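# Move two weight plates from bar onto two stands

## Task

Remove each of the two weight plates from the bar and set them upright, one per stand, while the bar stays centred on its rack.

## Robot and tools

Robot: two arms, left_arm (carrying a left hand) and right_arm (carrying a right hand), each a six-joint arm with a five-fingered hand. Bases in the scene frame: left_arm at (-0.011, +0.400, 0) m, right_arm at (+0.048, -0.458, 0) m, each turned by about 1 degree about z. A post stands behind the arms and a camera stand sits between them just behind the bases; do not hit either.

Frames: the scene frame has its origin at table height between the arms, +z up, +x out over the table, left_arm toward +y. Every arm's printed poses, velocities and offsets use that arm's own base axes. Each hand has a hand point about 0.05 m in front of the palm; its +z runs along the straight fingers, +y out of the palm, and +x across the palm away from the thumb on the right hand (toward the thumb on the left hand). Fingers extend 0.06-0.07 m past the point. A bracket on the little-finger side of the wrist can strike objects, and with fingers level the wrist may hang below the hand point and meet the table first.

execute_actions(actions, cameras): actions is a list of actions; each action is a table of 1 to 15 rows, one row per 1/30 s step, and a short table repeats its last row to step 15. Every row is 28 numbers in [-1, 1], covering both arms: left pose dx, dy, dz, rx, ry, rz; left hand thumb_turn, thumb_bend, index, middle, ring, little; left force_limit, speed; then the same 14 for the right arm. The six pose numbers are an offset (not a pose) from that arm's Hand target as it stood when the action began, along its base axes; every row counts from that same start. 1.0 equals 0.6 m of travel or 180 degrees; rx, ry, rz form a single rotation vector, turning about the Hand target's position. Zeros for all six mean no new motion for that arm. Hand numbers are absolute finger targets: -1 open or straight, +1 closed; thumb_turn +1 puts the thumb opposite the fingers. force_limit maps -1..+1 to roughly 0..10 N at the fingertip (0..15 N for the two thumb motors); speed rises linearly to full at +0.48. To keep a hand unchanged, resend the eight hand numbers of the last row run for it (before any, use hand_measured plus hand_force_limit and hand_speed). For a gentle grip close at speed -0.94 or lower. cameras: list of names, ["all"], or []; unknown names void the call.

move(target, speed, blend, stop_force, zero, blocking, cameras): target is one 28-number row or a list of up to 15 rows, laid out as above; each row's pose offsets count from the Hand targets at the move's start, not from the previous row. Paths are straight, ignore obstacles and the other arm, and all must finish within 10 s. speed: path top speed in m/s, 0.002 to 3.6 (default 0.25), one value or one per target; turning is capped at twice that in rad/s. blend: corner rounding in m per target, 0 meaning stop at each. stop_force: 3 to 120 N, ends an arm's path when its wrist sensor feels that much push against the motion; use slow speeds (about 0.005 m/s) for gentle contact, keep hand numbers identical across the list, and do not combine with blocking=false. zero (default true) re-zeros the sensor before the move. blocking=false returns after about 0.5 s while the move continues. The result adds a move: line such as done, off_target, moving, held or fault, plus limits like paced or held.

wait(seconds 0-3600) lets time pass without new commands. stop brakes a running move. zoom_image(camera, region [x0, y0, x1, y1] in pixels, at most 504 by 504) enlarges part of the newest image from cam_head_left, cam_head_right, cam_high, cam_low (896x504), cam_left_wrist or cam_right_wrist (672x504). show_instructions shows the reference pages. zero_wrist_force(arm: left_arm or right_arm) zeros that wrist sensor. finished_scene ends the scene for good.

Results: Hand target is the last commanded pose after clipping, the base for the next offsets; the hand often stops short, so send the remaining gap as an offset. end_effector_position (m) and end_effector_quat_wxyz are in the base frame. hand_measured, hand_stopped_by (moving, target, force, stalled, fault) and hand_load_n (N, positive when pushed open) list six values in motor order; a lost grip shows as hand_load_n dropping to about 0. Wrist force and Wrist torque are in the hand's own axes, plus a peak line.

Cautions: orientation commands are clipped to 32 degrees from the current one per step. An arm faults and stops for 10 s if outside force nears 150 N, a contact torque exceeds its joint limit (wrist joints only about 14-15 N m, so heavy plates strain them), or a wrist lags its path by over 0.9 degrees. Keep the wrist away from its first joint's axis. Prevent arm-to-arm contact and never close one hand on the other. Long holds or stretched reach heat motors; at 85 °C the arm locks. Avoid dropping or flinging plates, releasing them while moving, slamming into the stands or rack, shifting the bar off centre, and anything leaving the table; slide or lift plates slowly and set them down gently.

Each tool is called after ">>>" as name([rows], argument=value, ...), one row to a line, values as JSON.

Reference images:

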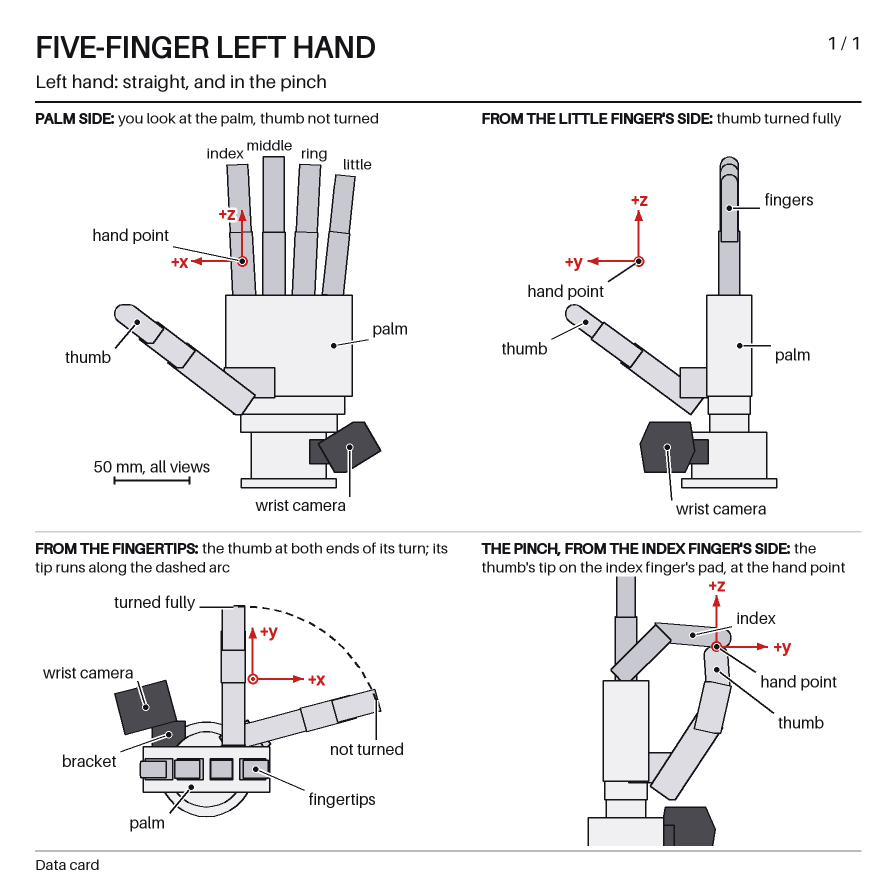

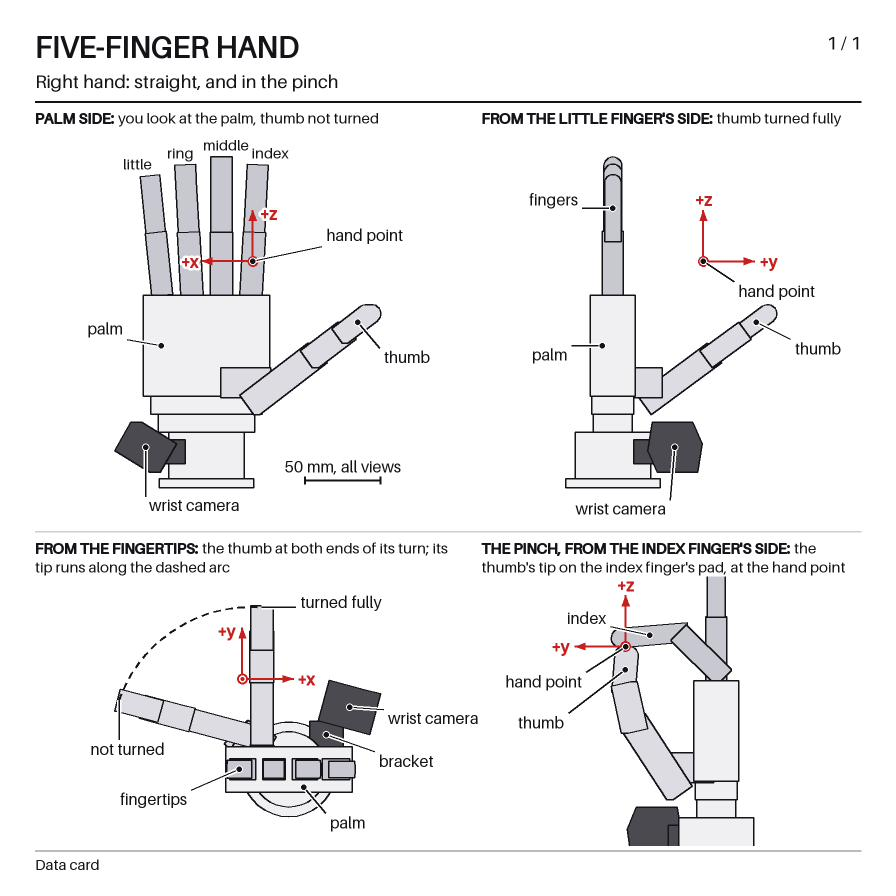

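## Session

>>> execute_actions(actions=[])

Scene clock: 0.00 s.
left_arm: end_effector_position=(+0.5347, -0.5712, +0.2850) hand_measured=(-1.000, -1.000, -1.000, -1.000, -1.000, -1.000) hand_load_n=(+0.0, +0.0, +0.0, +0.0, +0.0, +0.0) hand_stopped_by=(target, target, target, target, target, target) hand_force_limit=0.00 hand_speed=-0.80 end_effector_quat_wxyz=(+0.404, +0.913, -0.044, +0.044) | right_arm: end_effector_position=(+0.5766, -0.1122, +0.2316) hand_measured=(-1.000, -1.000, -1.000, -1.000, -1.000, -1.000) hand_load_n=(+0.0, +0.0, +0.0, +0.0, +0.0, +0.0) hand_stopped_by=(target, target, target, target, target, target) hand_force_limit=0.00 hand_speed=-0.80 end_effector_quat_wxyz=(+0.075, +0.382, +0.921, -0.028)
Joint positions: left_arm=[2.76 -2.324 -0.881 2.077 -0.836 1.112] | right_arm=[-0.488 -1.115 1.257 1.275 1.613 -1.276]
Joint velocities: within noise
Joint torques (N m): no reading
Motor temperatures (°C): left_arm=[36 34 33 32 35 29] | right_arm=[25 32 29 34 32 34]
Wrist force (N): no reading
Wrist torque (N m): no reading
Wrist force, peak (N): no reading
Hand target: left_arm +0.5347, -0.5712, +0.2850; +0.404, +0.913, -0.044, +0.044 | right_arm +0.5766, -0.1122, +0.2316; +0.075, +0.382, +0.921, -0.028

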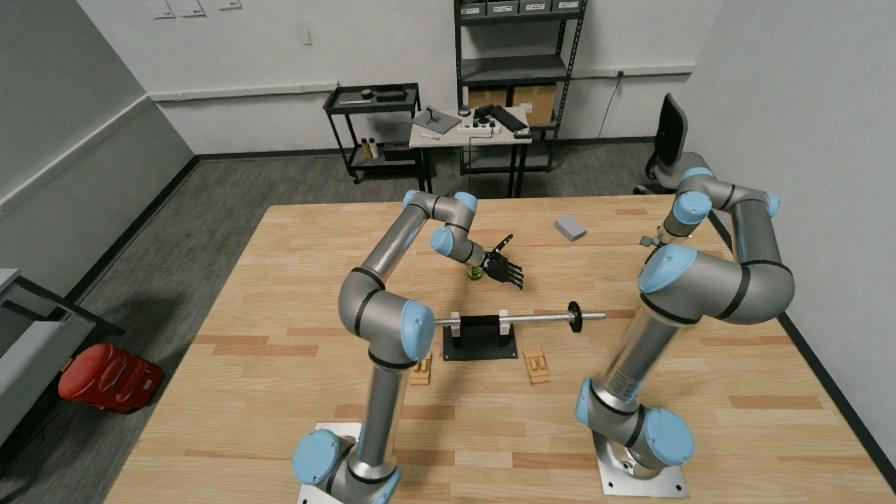

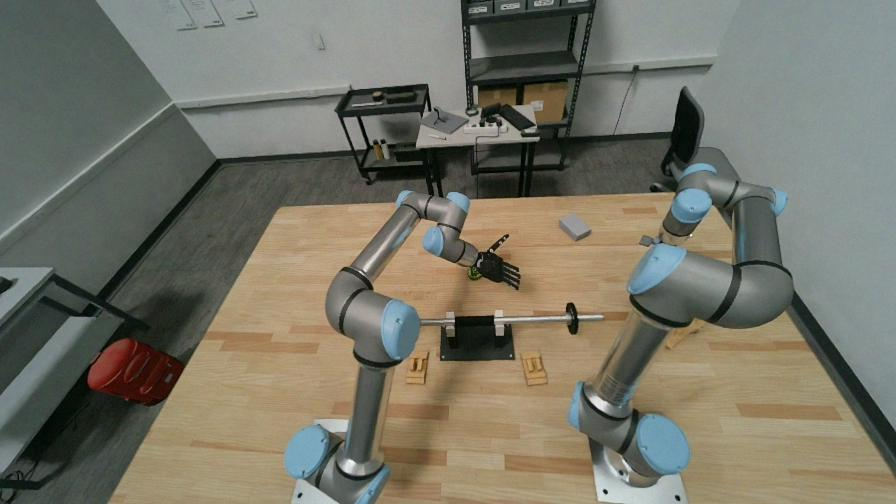

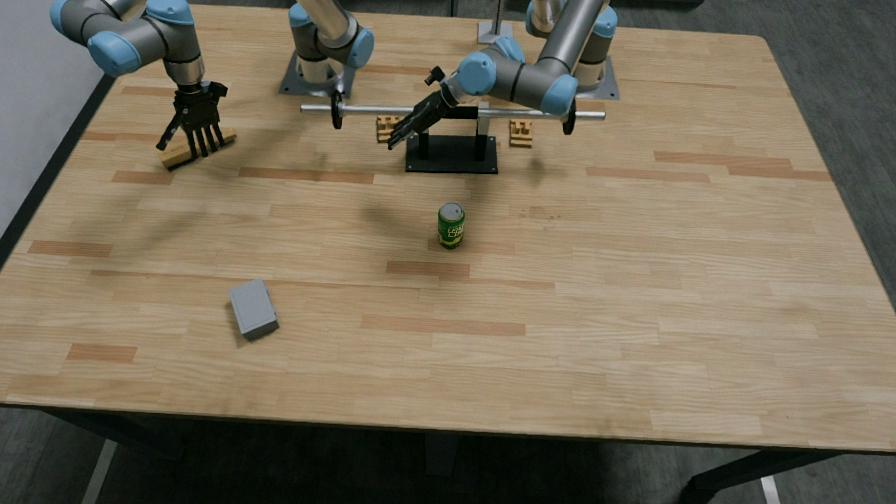

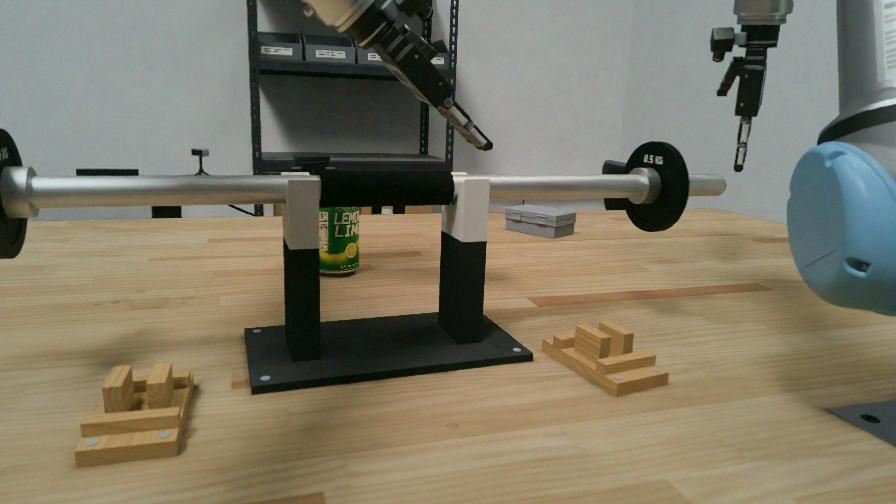

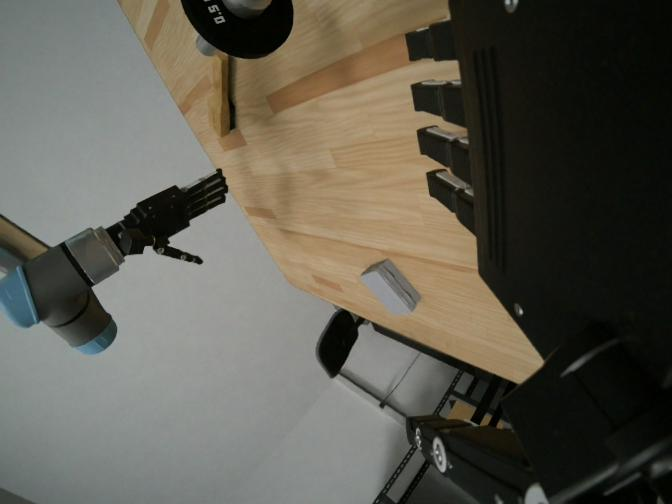

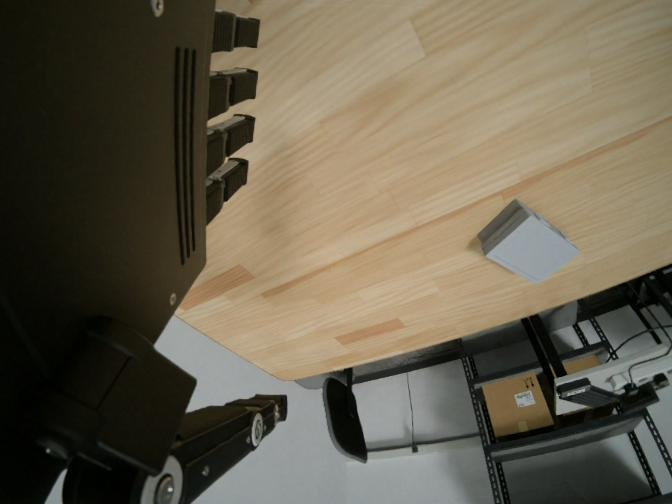

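>>> zoom_image(camera="cam_head_left", region=[380, 230, 680, 400])

>>> zoom_image(camera="cam_high", region=[280, 70, 640, 270])

>>> zoom_image(camera="cam_low", region=[0, 100, 400, 480])

>>> zoom_image(camera="cam_low", region=[400, 100, 800, 480])

Scaled by 1.680 from the camera's image (finer frame: 1280x720).

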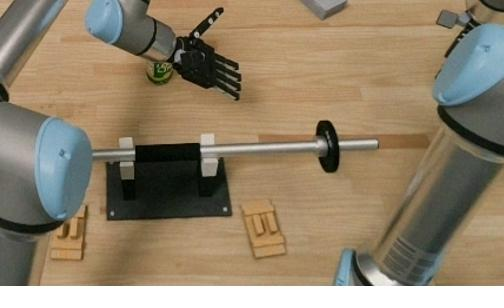

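Scaled by 1.400 from the camera's image (finer frame: 1280x720).

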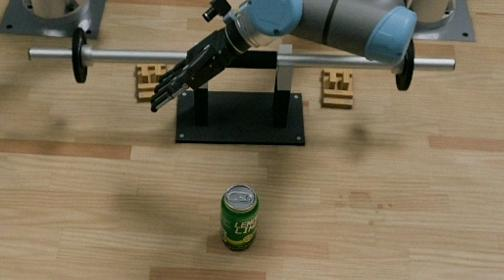

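Scaled by 1.260 from the camera's image (finer frame: 1280x720).

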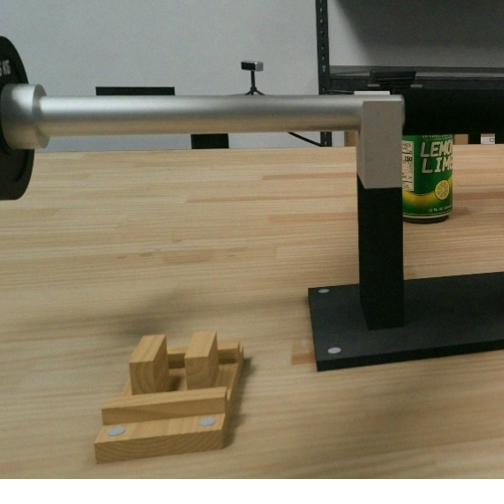

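Scaled by 1.260 from the camera's image (finer frame: 1280x720).

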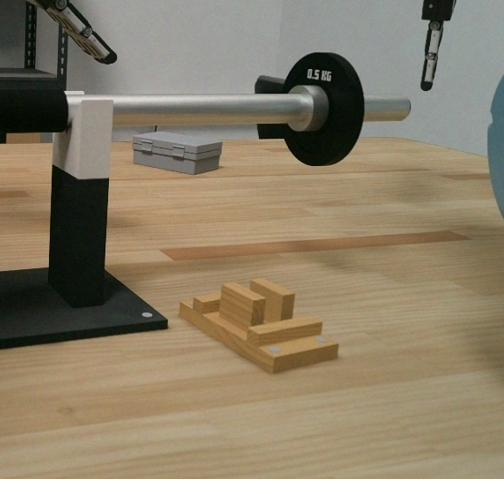

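>>> zoom_image(camera="cam_low", region=[580, 120, 740, 240])

>>> zoom_image(camera="cam_low", region=[530, 300, 690, 420])

>>> zoom_image(camera="cam_high", region=[360, 90, 460, 165])

>>> zoom_image(camera="cam_head_left", region=[500, 290, 620, 390])

>>> zoom_image(camera="cam_left_wrist", region=[150, 0, 350, 150])

Scaled by 3.150 from the camera's image (finer frame: 1280x720).

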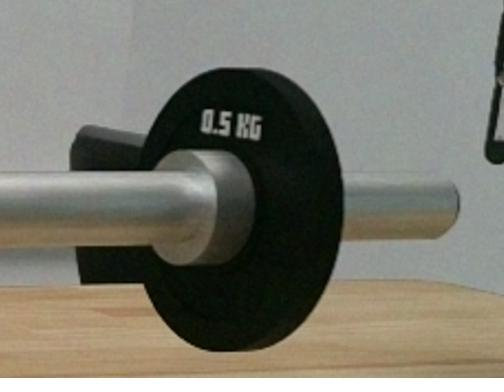

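Scaled by 3.150 from the camera's image (finer frame: 1280x720).

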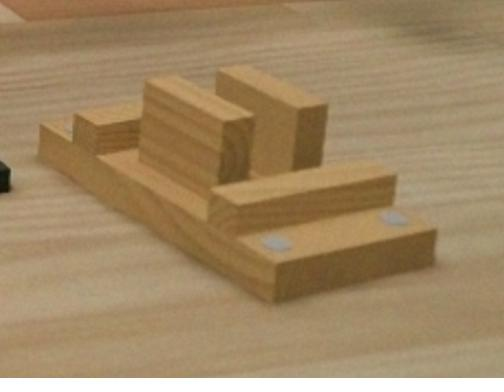

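Scaled by 5.040 from the camera's image (finer frame: 1280x720).

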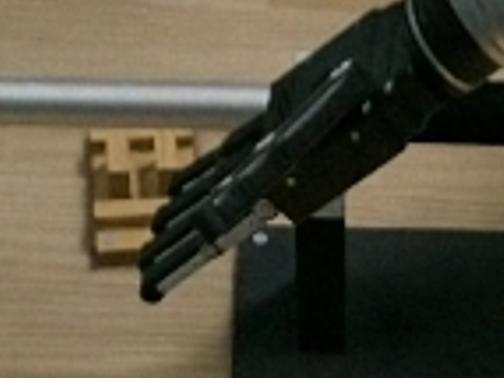

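Scaled by 4.200 from the camera's image (finer frame: 1280x720).

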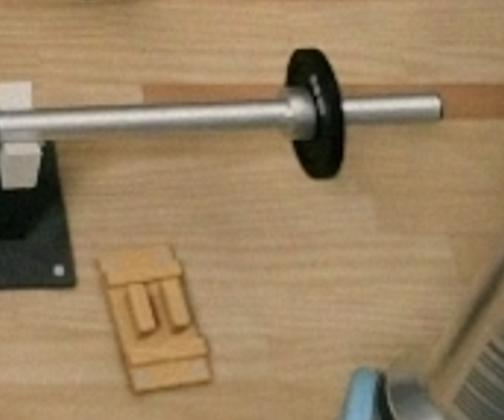

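Scaled by 2.520 from the camera's image (finer frame: 960x720).

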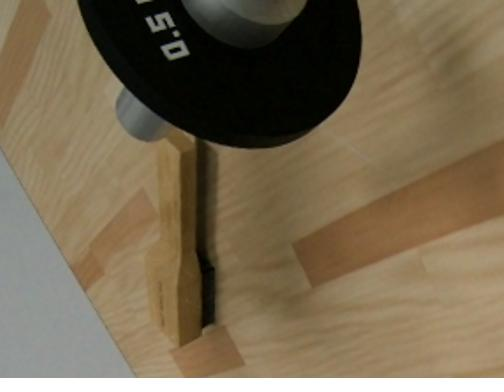

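>>> move(target=[0,0,0,0,0,0,-1,-1,-1,-1,-1,-1,0,-0.8,-0.443,-0.643,0.1,0,0,-0.261,-1,-1,-1,-1,-1,-1,0,-0.8], cameras=["cam_head_left","cam_high","cam_low"])

Scene clock: 241.17 s.
left_arm: end_effector_position=(+0.5347, -0.5712, +0.2850) hand_measured=(-1.000, -1.000, -1.000, -1.000, -1.000, -1.000) hand_load_n=(+0.0, +0.0, -0.5, +0.0, +0.0, +0.0) hand_stopped_by=(target, target, target, target, target, target) hand_force_limit=0.00 hand_speed=-0.80 end_effector_quat_wxyz=(+0.404, +0.913, -0.044, +0.044) | right_arm: end_effector_position=(+0.3108, -0.4980, +0.2915) hand_measured=(-1.000, -1.000, -1.000, -1.000, -1.000, -1.000) hand_load_n=(+0.0, +0.0, +0.0, +0.0, +0.0, +0.0) hand_stopped_by=(target, target, target, target, target, target) hand_force_limit=0.00 hand_speed=-0.80 end_effector_quat_wxyz=(+0.057, +0.717, +0.692, -0.056)
Joint positions: left_arm=[2.76 -2.324 -0.881 2.077 -0.836 1.112] | right_arm=[-1.309 -1.126 1.12 1.423 1.613 -1.277]
Joint torques (N m): left_arm=[-0.23 47.77 20.45 -1.65 0.76 0.26] | right_arm=[-4.29 -39.39 -22.42 1.33 -0.94 0.16]
Wrist force (N): left_arm=[-0.2 0.0 0.3] | right_arm=[0.0 0.1 0.1]
Wrist torque (N m): left_arm=[-0.01 0.05 -0.01] | right_arm=[0.02 0.00 -0.07]
Wrist force, peak (N): left_arm=[0.0 0.4 0.5] | right_arm=[0.2 2.4 0.6]
Hand target: left_arm +0.5347, -0.5712, +0.2850; +0.404, +0.913, -0.044, +0.044 | right_arm +0.3108, -0.4980, +0.2916; +0.057, +0.717, +0.692, -0.056
Off the commanded pose: left_arm 0.000 m, 0 deg | right_arm 0.000 m, 0 deg.
move: done

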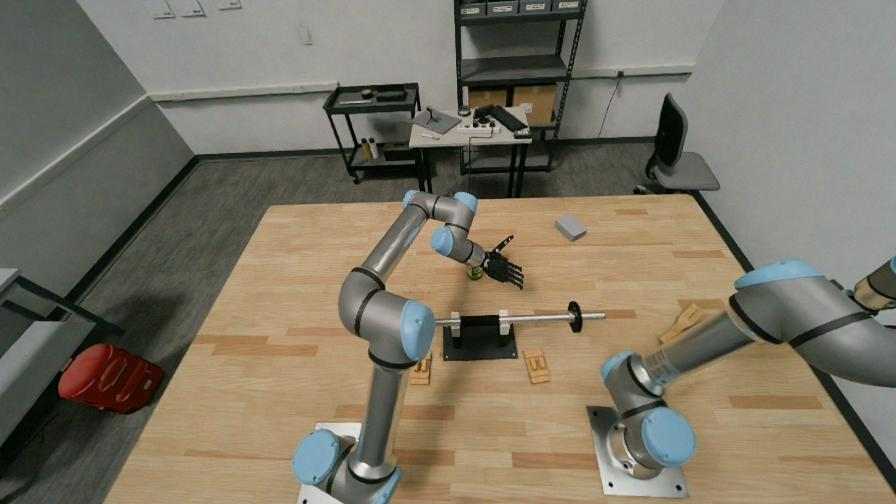

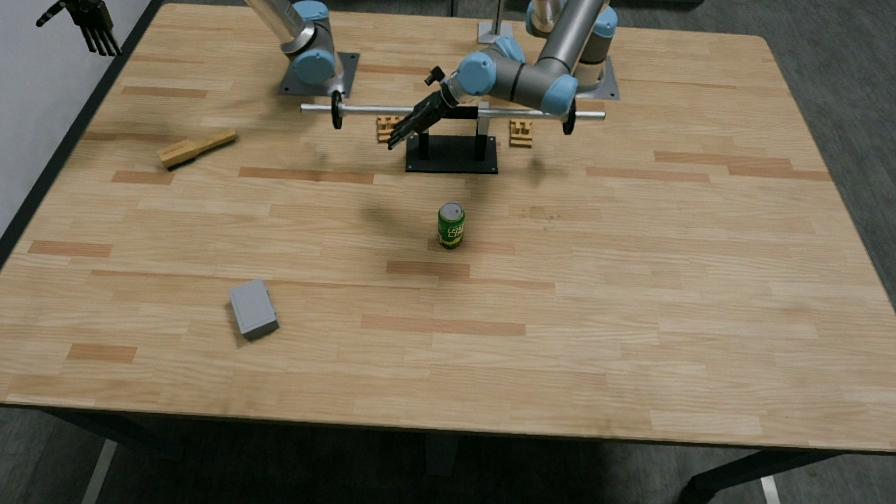

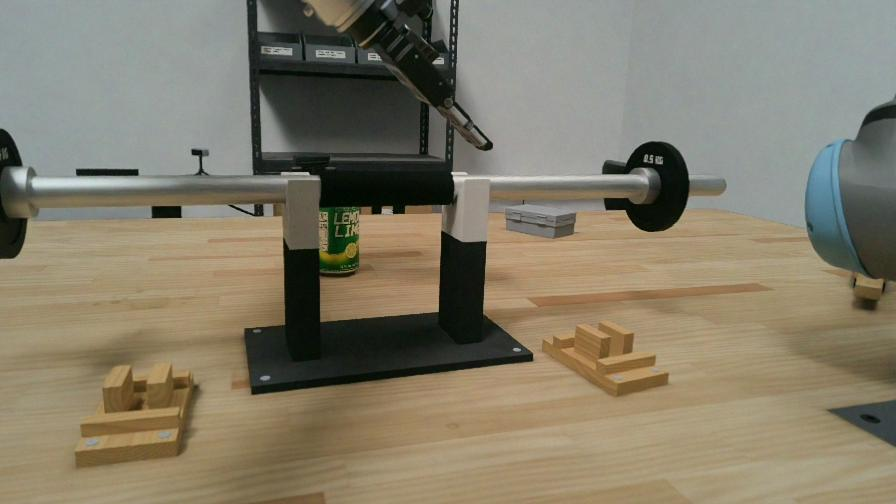

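>>> move([
  [-0.2,-0.1,0.2,-0.0057,0.442,0.267,-1,-1,-1,-1,-1,-1,0,-0.8,0,0,0,0,0,0,-1,-1,-1,-1,-1,-1,0,-0.8],
  [-0.48,-0.2067,0.12,0.0106,-0.823,-0.497,-1,-1,-1,-1,-1,-1,0,-0.8,0,0,0,0,0,0,-1,-1,-1,-1,-1,-1,0,-0.8],
], blend=0.05, speed=0.2, cameras=["all"])

Scene clock: 283.37 s.
left_arm: end_effector_position=(+0.2466, -0.6952, +0.3570) hand_measured=(-1.000, -1.000, -1.000, -1.000, -1.000, -1.000) hand_load_n=(+0.0, +0.0, +0.0, +0.0, +0.0, -0.5) hand_stopped_by=(target, target, target, target, target, target) hand_force_limit=0.00 hand_speed=-0.80 end_effector_quat_wxyz=(+0.000, +0.001, +0.819, -0.574) end_effector_velocity=(+0.000, +0.000, +0.000) end_effector_angular_velocity=(+0.000, +0.006, +0.003) | right_arm: end_effector_position=(+0.3108, -0.4980, +0.2916) hand_measured=(-1.000, -1.000, -1.000, -1.000, -1.000, -1.000) hand_load_n=(+0.0, +0.0, +0.0, +0.0, +0.0, +0.0) hand_stopped_by=(target, target, target, target, target, target) hand_force_limit=0.00 hand_speed=-0.80 end_effector_quat_wxyz=(+0.057, +0.717, +0.692, -0.056)
Joint positions: left_arm=[2.337 -2.046 -0.974 2.553 -0.861 -2.823] | right_arm=[-1.309 -1.126 1.12 1.423 1.613 -1.277]
Joint velocities: left_arm=[0.001 0 0 0 0 -0.006] | right_arm=[within noise]
Joint torques (N m): left_arm=[13.93 30.81 30.26 -0.41 -0.26 -0.61] | right_arm=[-8.58 -27.16 -23.47 3.25 -0.98 1.01]
Wrist force (N): left_arm=[-1.0 3.1 1.2] | right_arm=[-0.1 0.0 0.3]
Wrist torque (N m): left_arm=[0.30 0.24 0.08] | right_arm=[0.01 0.00 -0.07]
Wrist force, peak (N): left_arm=[-0.7 3.3 1.0] | right_arm=[-0.2 0.5 0.4]
Hand target: left_arm +0.2467, -0.6952, +0.3570; +0.000, +0.000, +0.819, -0.574 | right_arm +0.3108, -0.4980, +0.2916; +0.057, +0.717, +0.692, -0.056
Off the commanded pose: left_arm 0.000 m, 0 deg | right_arm 0.000 m, 0 deg.
move: done

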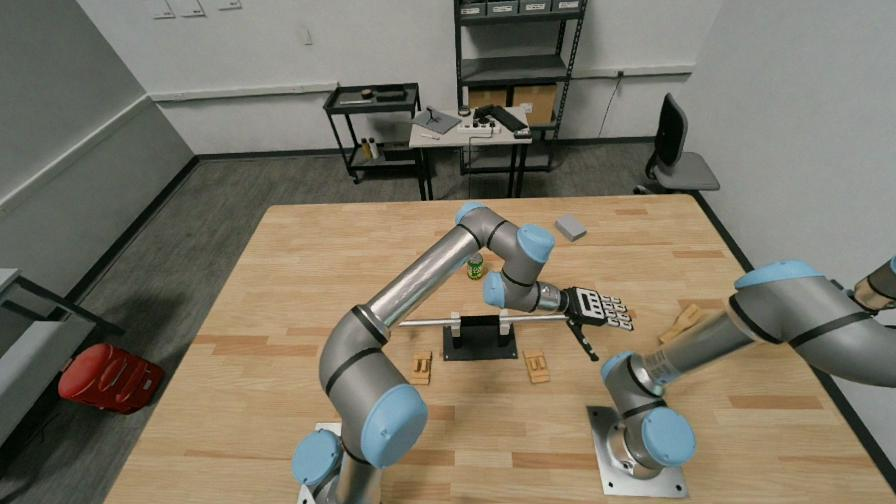

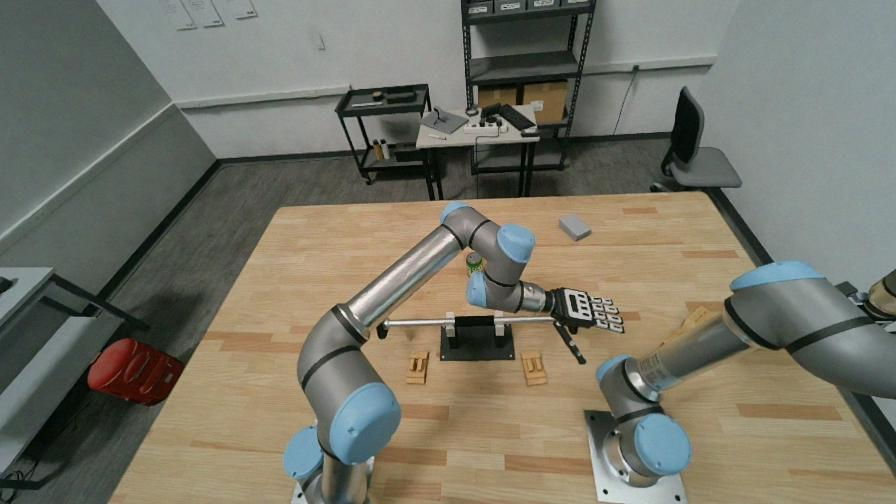

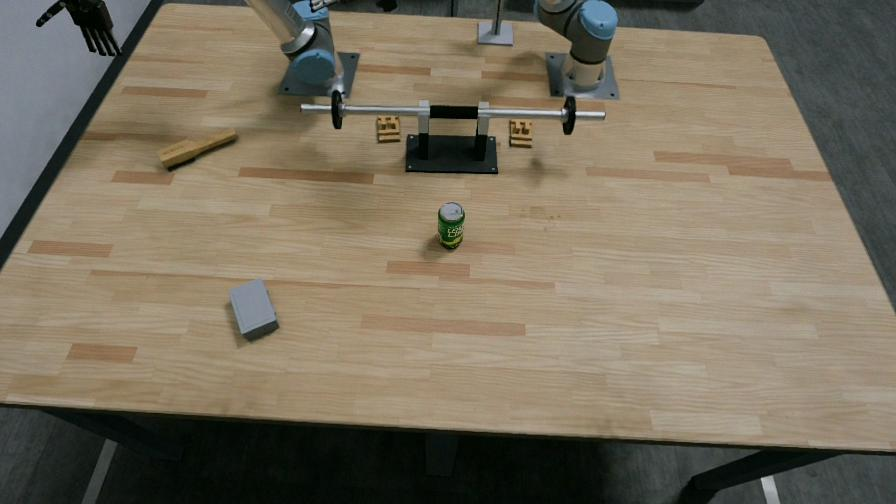

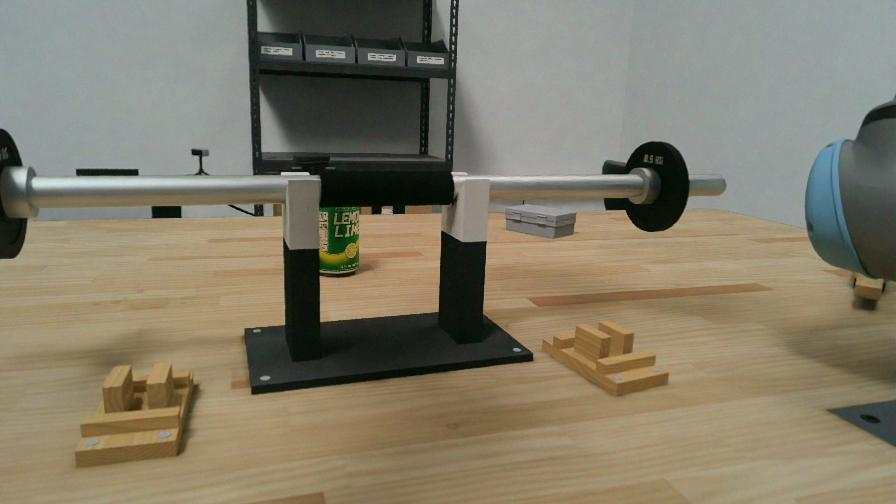

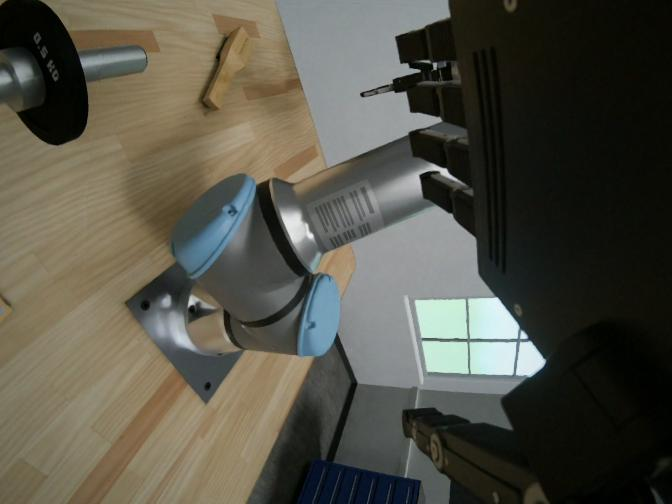

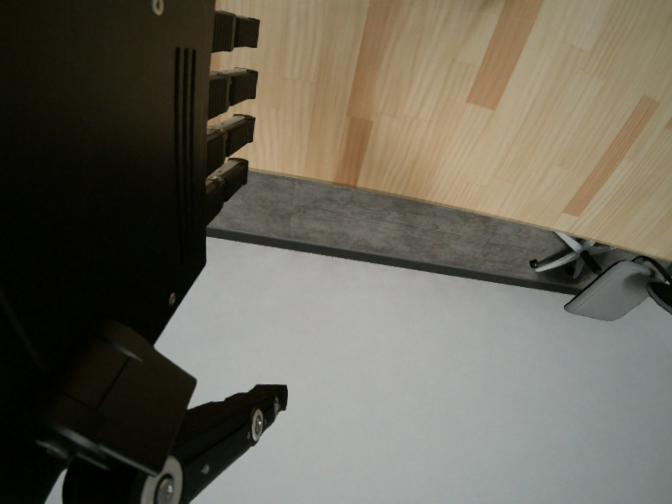

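>>> move(target=[0.1333,-0.046,-0.095,0,0,0,1,-0.4,-1,-1,-1,-1,0,-0.4,0,0,0,0,0,0,-1,-1,-1,-1,-1,-1,0,-0.8], speed=0.15, cameras=["cam_head_left","cam_high","cam_low","cam_left_wrist"])

Scene clock: 401.33 s.
left_arm: end_effector_position=(+0.3267, -0.7228, +0.3000) hand_measured=(+1.000, -0.400, -1.000, -1.000, -1.000, -1.000) hand_load_n=(+0.0, +0.0, +0.0, -0.5, +0.0, +0.0) hand_stopped_by=(target, target, target, target, target, target) hand_force_limit=0.00 hand_speed=-0.40 end_effector_quat_wxyz=(+0.000, +0.000, +0.819, -0.574) | right_arm: end_effector_position=(+0.3108, -0.4980, +0.2916) hand_measured=(-1.000, -1.000, -1.000, -1.000, -1.000, -1.000) hand_load_n=(+0.0, +0.0, +0.0, +0.0, +0.0, +0.0) hand_stopped_by=(target, target, target, target, target, target) hand_force_limit=0.00 hand_speed=-0.80 end_effector_quat_wxyz=(+0.057, +0.717, +0.692, -0.056)
Joint positions: left_arm=[2.4 -2.239 -0.816 2.562 -0.805 -2.784] | right_arm=[-1.309 -1.126 1.12 1.423 1.613 -1.277]
Joint torques (N m): left_arm=[-14.56 37.38 32.6 0.89 -1.23 -0.53] | right_arm=[-9.12 -27.92 -22.81 3.34 -0.93 0.95]
Wrist force (N): left_arm=[-1.0 3.0 1.1] | right_arm=[-0.2 0.0 -0.2]
Wrist torque (N m): left_arm=[0.29 0.19 -0.04] | right_arm=[0.02 0.03 -0.09]
Wrist force, peak (N): left_arm=[-1.7 3.8 1.8] | right_arm=[-0.7 -0.1 0.2]
Hand target: left_arm +0.3267, -0.7228, +0.3000; +0.000, +0.000, +0.819, -0.574 | right_arm +0.3108, -0.4980, +0.2916; +0.057, +0.717, +0.692, -0.056
Off the commanded pose: left_arm 0.000 m, 0 deg | right_arm 0.000 m, 0 deg.
move: done

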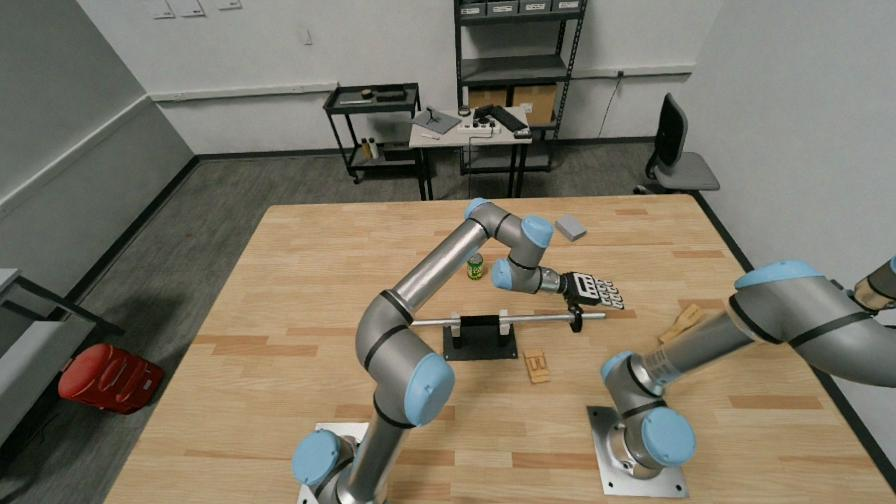

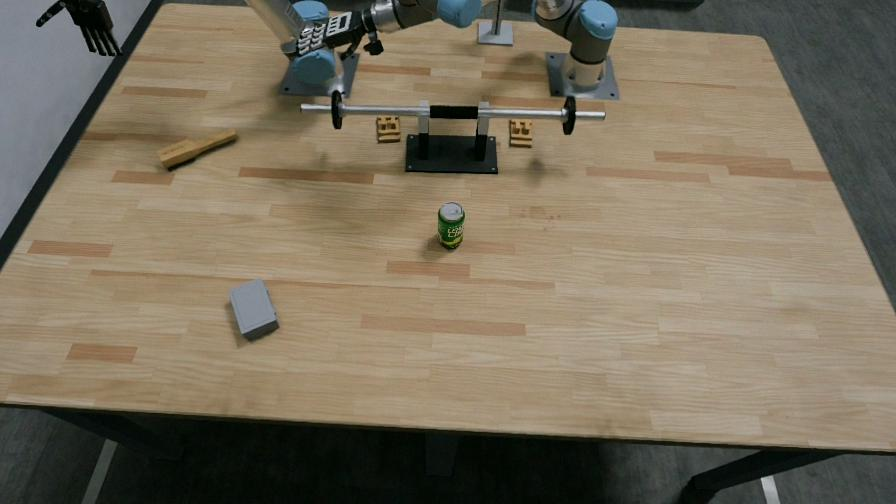

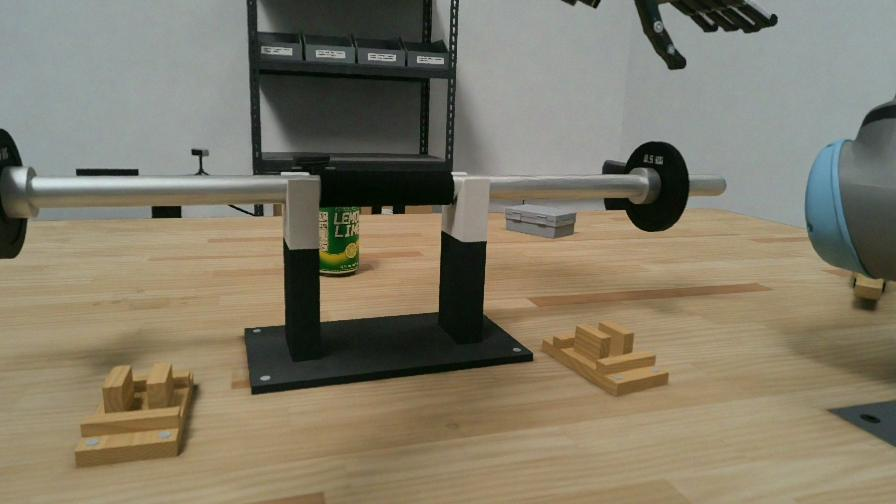

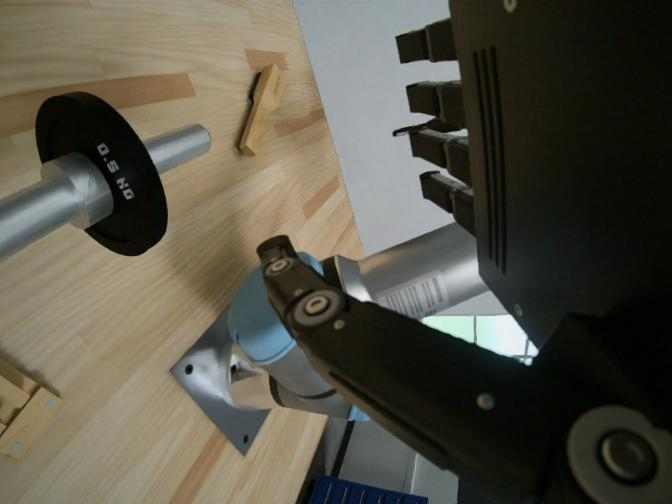

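>>> move(target=[0,0,-0.063,0,0,0,1,-0.4,-1,-1,-1,-1,0,-0.4,0,0,0,0,0,0,-1,-1,-1,-1,-1,-1,0,-0.8], speed=0.1, cameras=["cam_head_left","cam_head_right","cam_high","cam_low","cam_left_wrist"])

>>> zoom_image(camera="cam_low", region=[540, 20, 820, 260])

>>> zoom_image(camera="cam_head_left", region=[500, 240, 660, 360])

>>> zoom_image(camera="cam_high", region=[260, 10, 420, 150])

Scene clock: 416.83 s.
left_arm: end_effector_position=(+0.3267, -0.7228, +0.2623) hand_measured=(+1.000, -0.400, -1.000, -1.000, -1.000, -1.000) hand_load_n=(+0.0, +0.5, -0.5, +0.0, +0.0, +0.0) hand_stopped_by=(target, target, target, target, target, target) hand_force_limit=0.00 hand_speed=-0.40 end_effector_quat_wxyz=(+0.000, +0.000, +0.819, -0.574) | right_arm: end_effector_position=(+0.3108, -0.4980, +0.2916) hand_measured=(-1.000, -1.000, -1.000, -1.000, -1.000, -1.000) hand_load_n=(+0.0, -0.5, +0.0, +0.0, +0.0, +0.0) hand_stopped_by=(target, target, target, target, target, target) hand_force_limit=0.00 hand_speed=-0.80 end_effector_quat_wxyz=(+0.057, +0.717, +0.692, -0.056)
Joint positions: left_arm=[2.4 -2.235 -0.92 2.661 -0.805 -2.784] | right_arm=[-1.309 -1.126 1.12 1.423 1.613 -1.277]
Joint torques (N m): left_arm=[-5.03 49.03 22.24 0.88 0.23 0.57] | right_arm=[-9.11 -28.14 -23.02 3.29 -0.92 0.93]
Wrist force (N): left_arm=[-0.9 3.1 0.6] | right_arm=[-0.3 0.1 0.1]
Wrist torque (N m): left_arm=[0.28 0.17 -0.07] | right_arm=[0.02 0.03 -0.08]
Wrist force, peak (N): left_arm=[-0.9 4.2 1.1] | right_arm=[-0.4 0.4 0.4]
Hand target: left_arm +0.3267, -0.7228, +0.2622; +0.000, +0.000, +0.819, -0.574 | right_arm +0.3108, -0.4980, +0.2916; +0.057, +0.717, +0.692, -0.056
Off the commanded pose: left_arm 0.000 m, 0 deg | right_arm 0.000 m, 0 deg.
move: done

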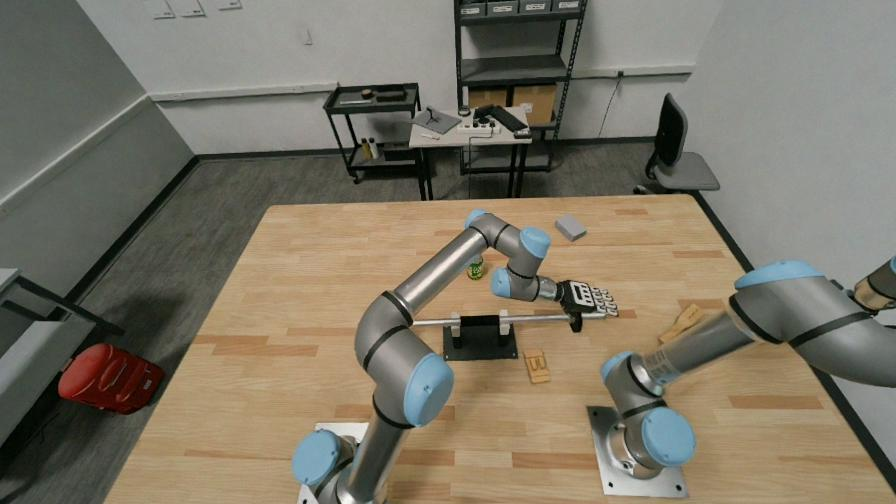

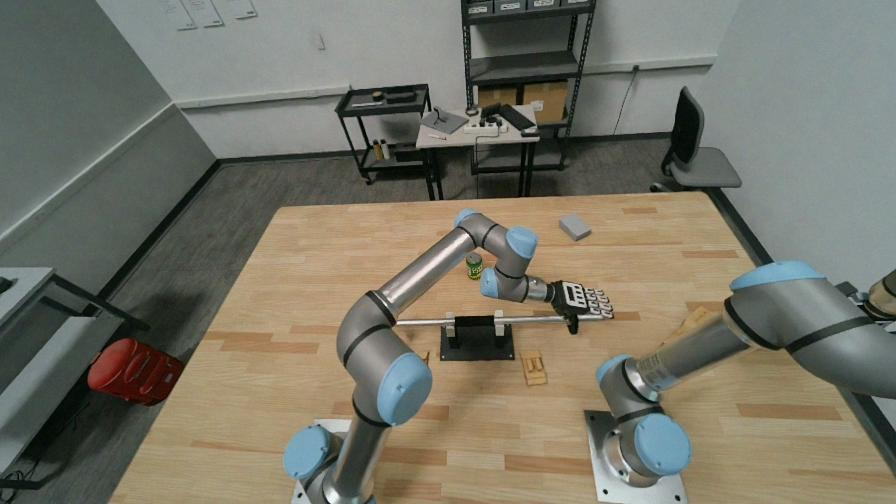

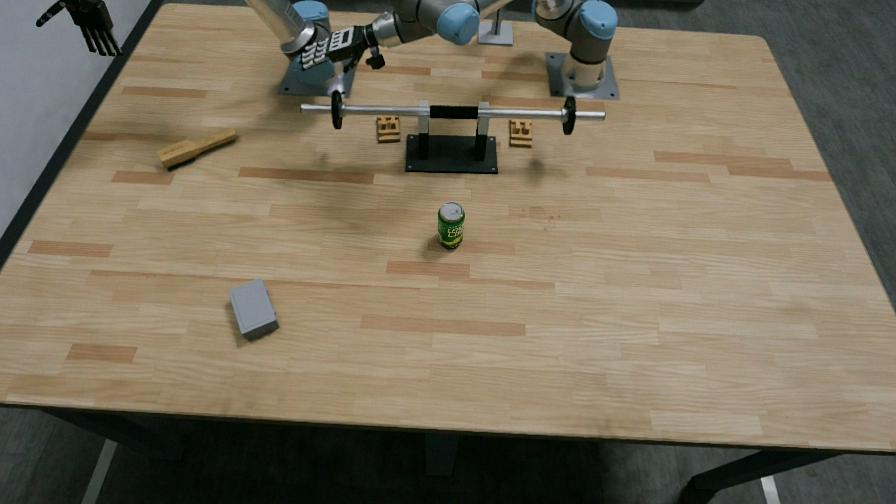

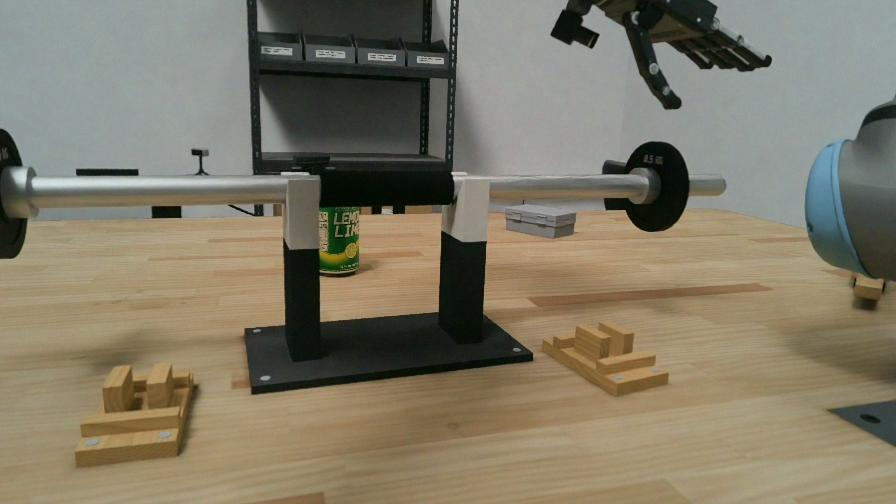

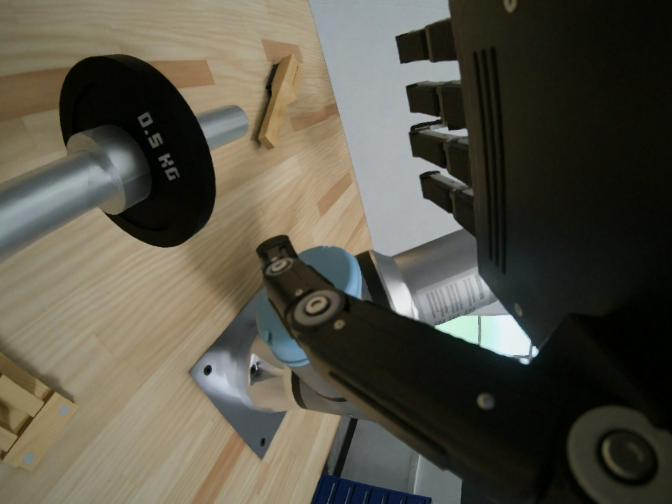

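Scaled by 1.800 from the camera's image (finer frame: 1280x720).

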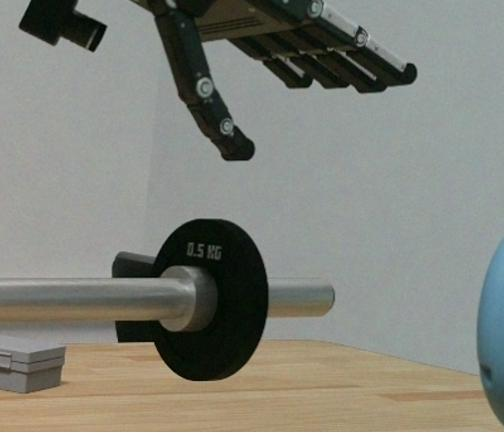

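Scaled by 3.150 from the camera's image (finer frame: 1280x720).

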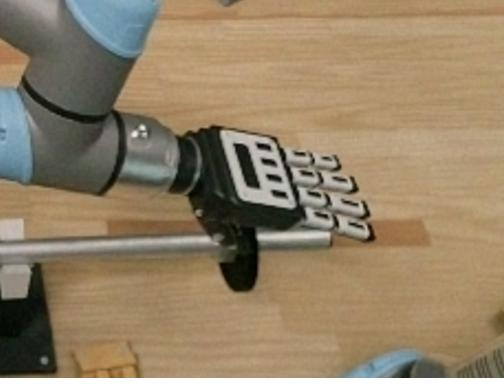

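Scaled by 3.150 from the camera's image (finer frame: 1280x720).

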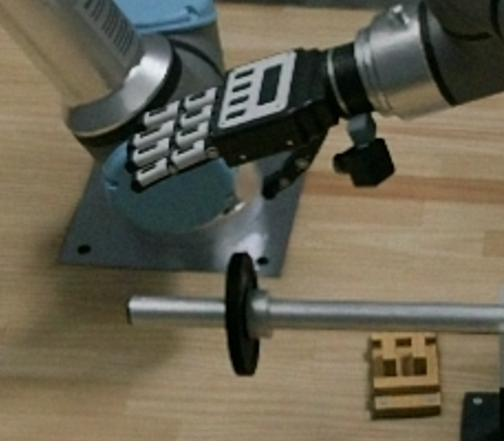

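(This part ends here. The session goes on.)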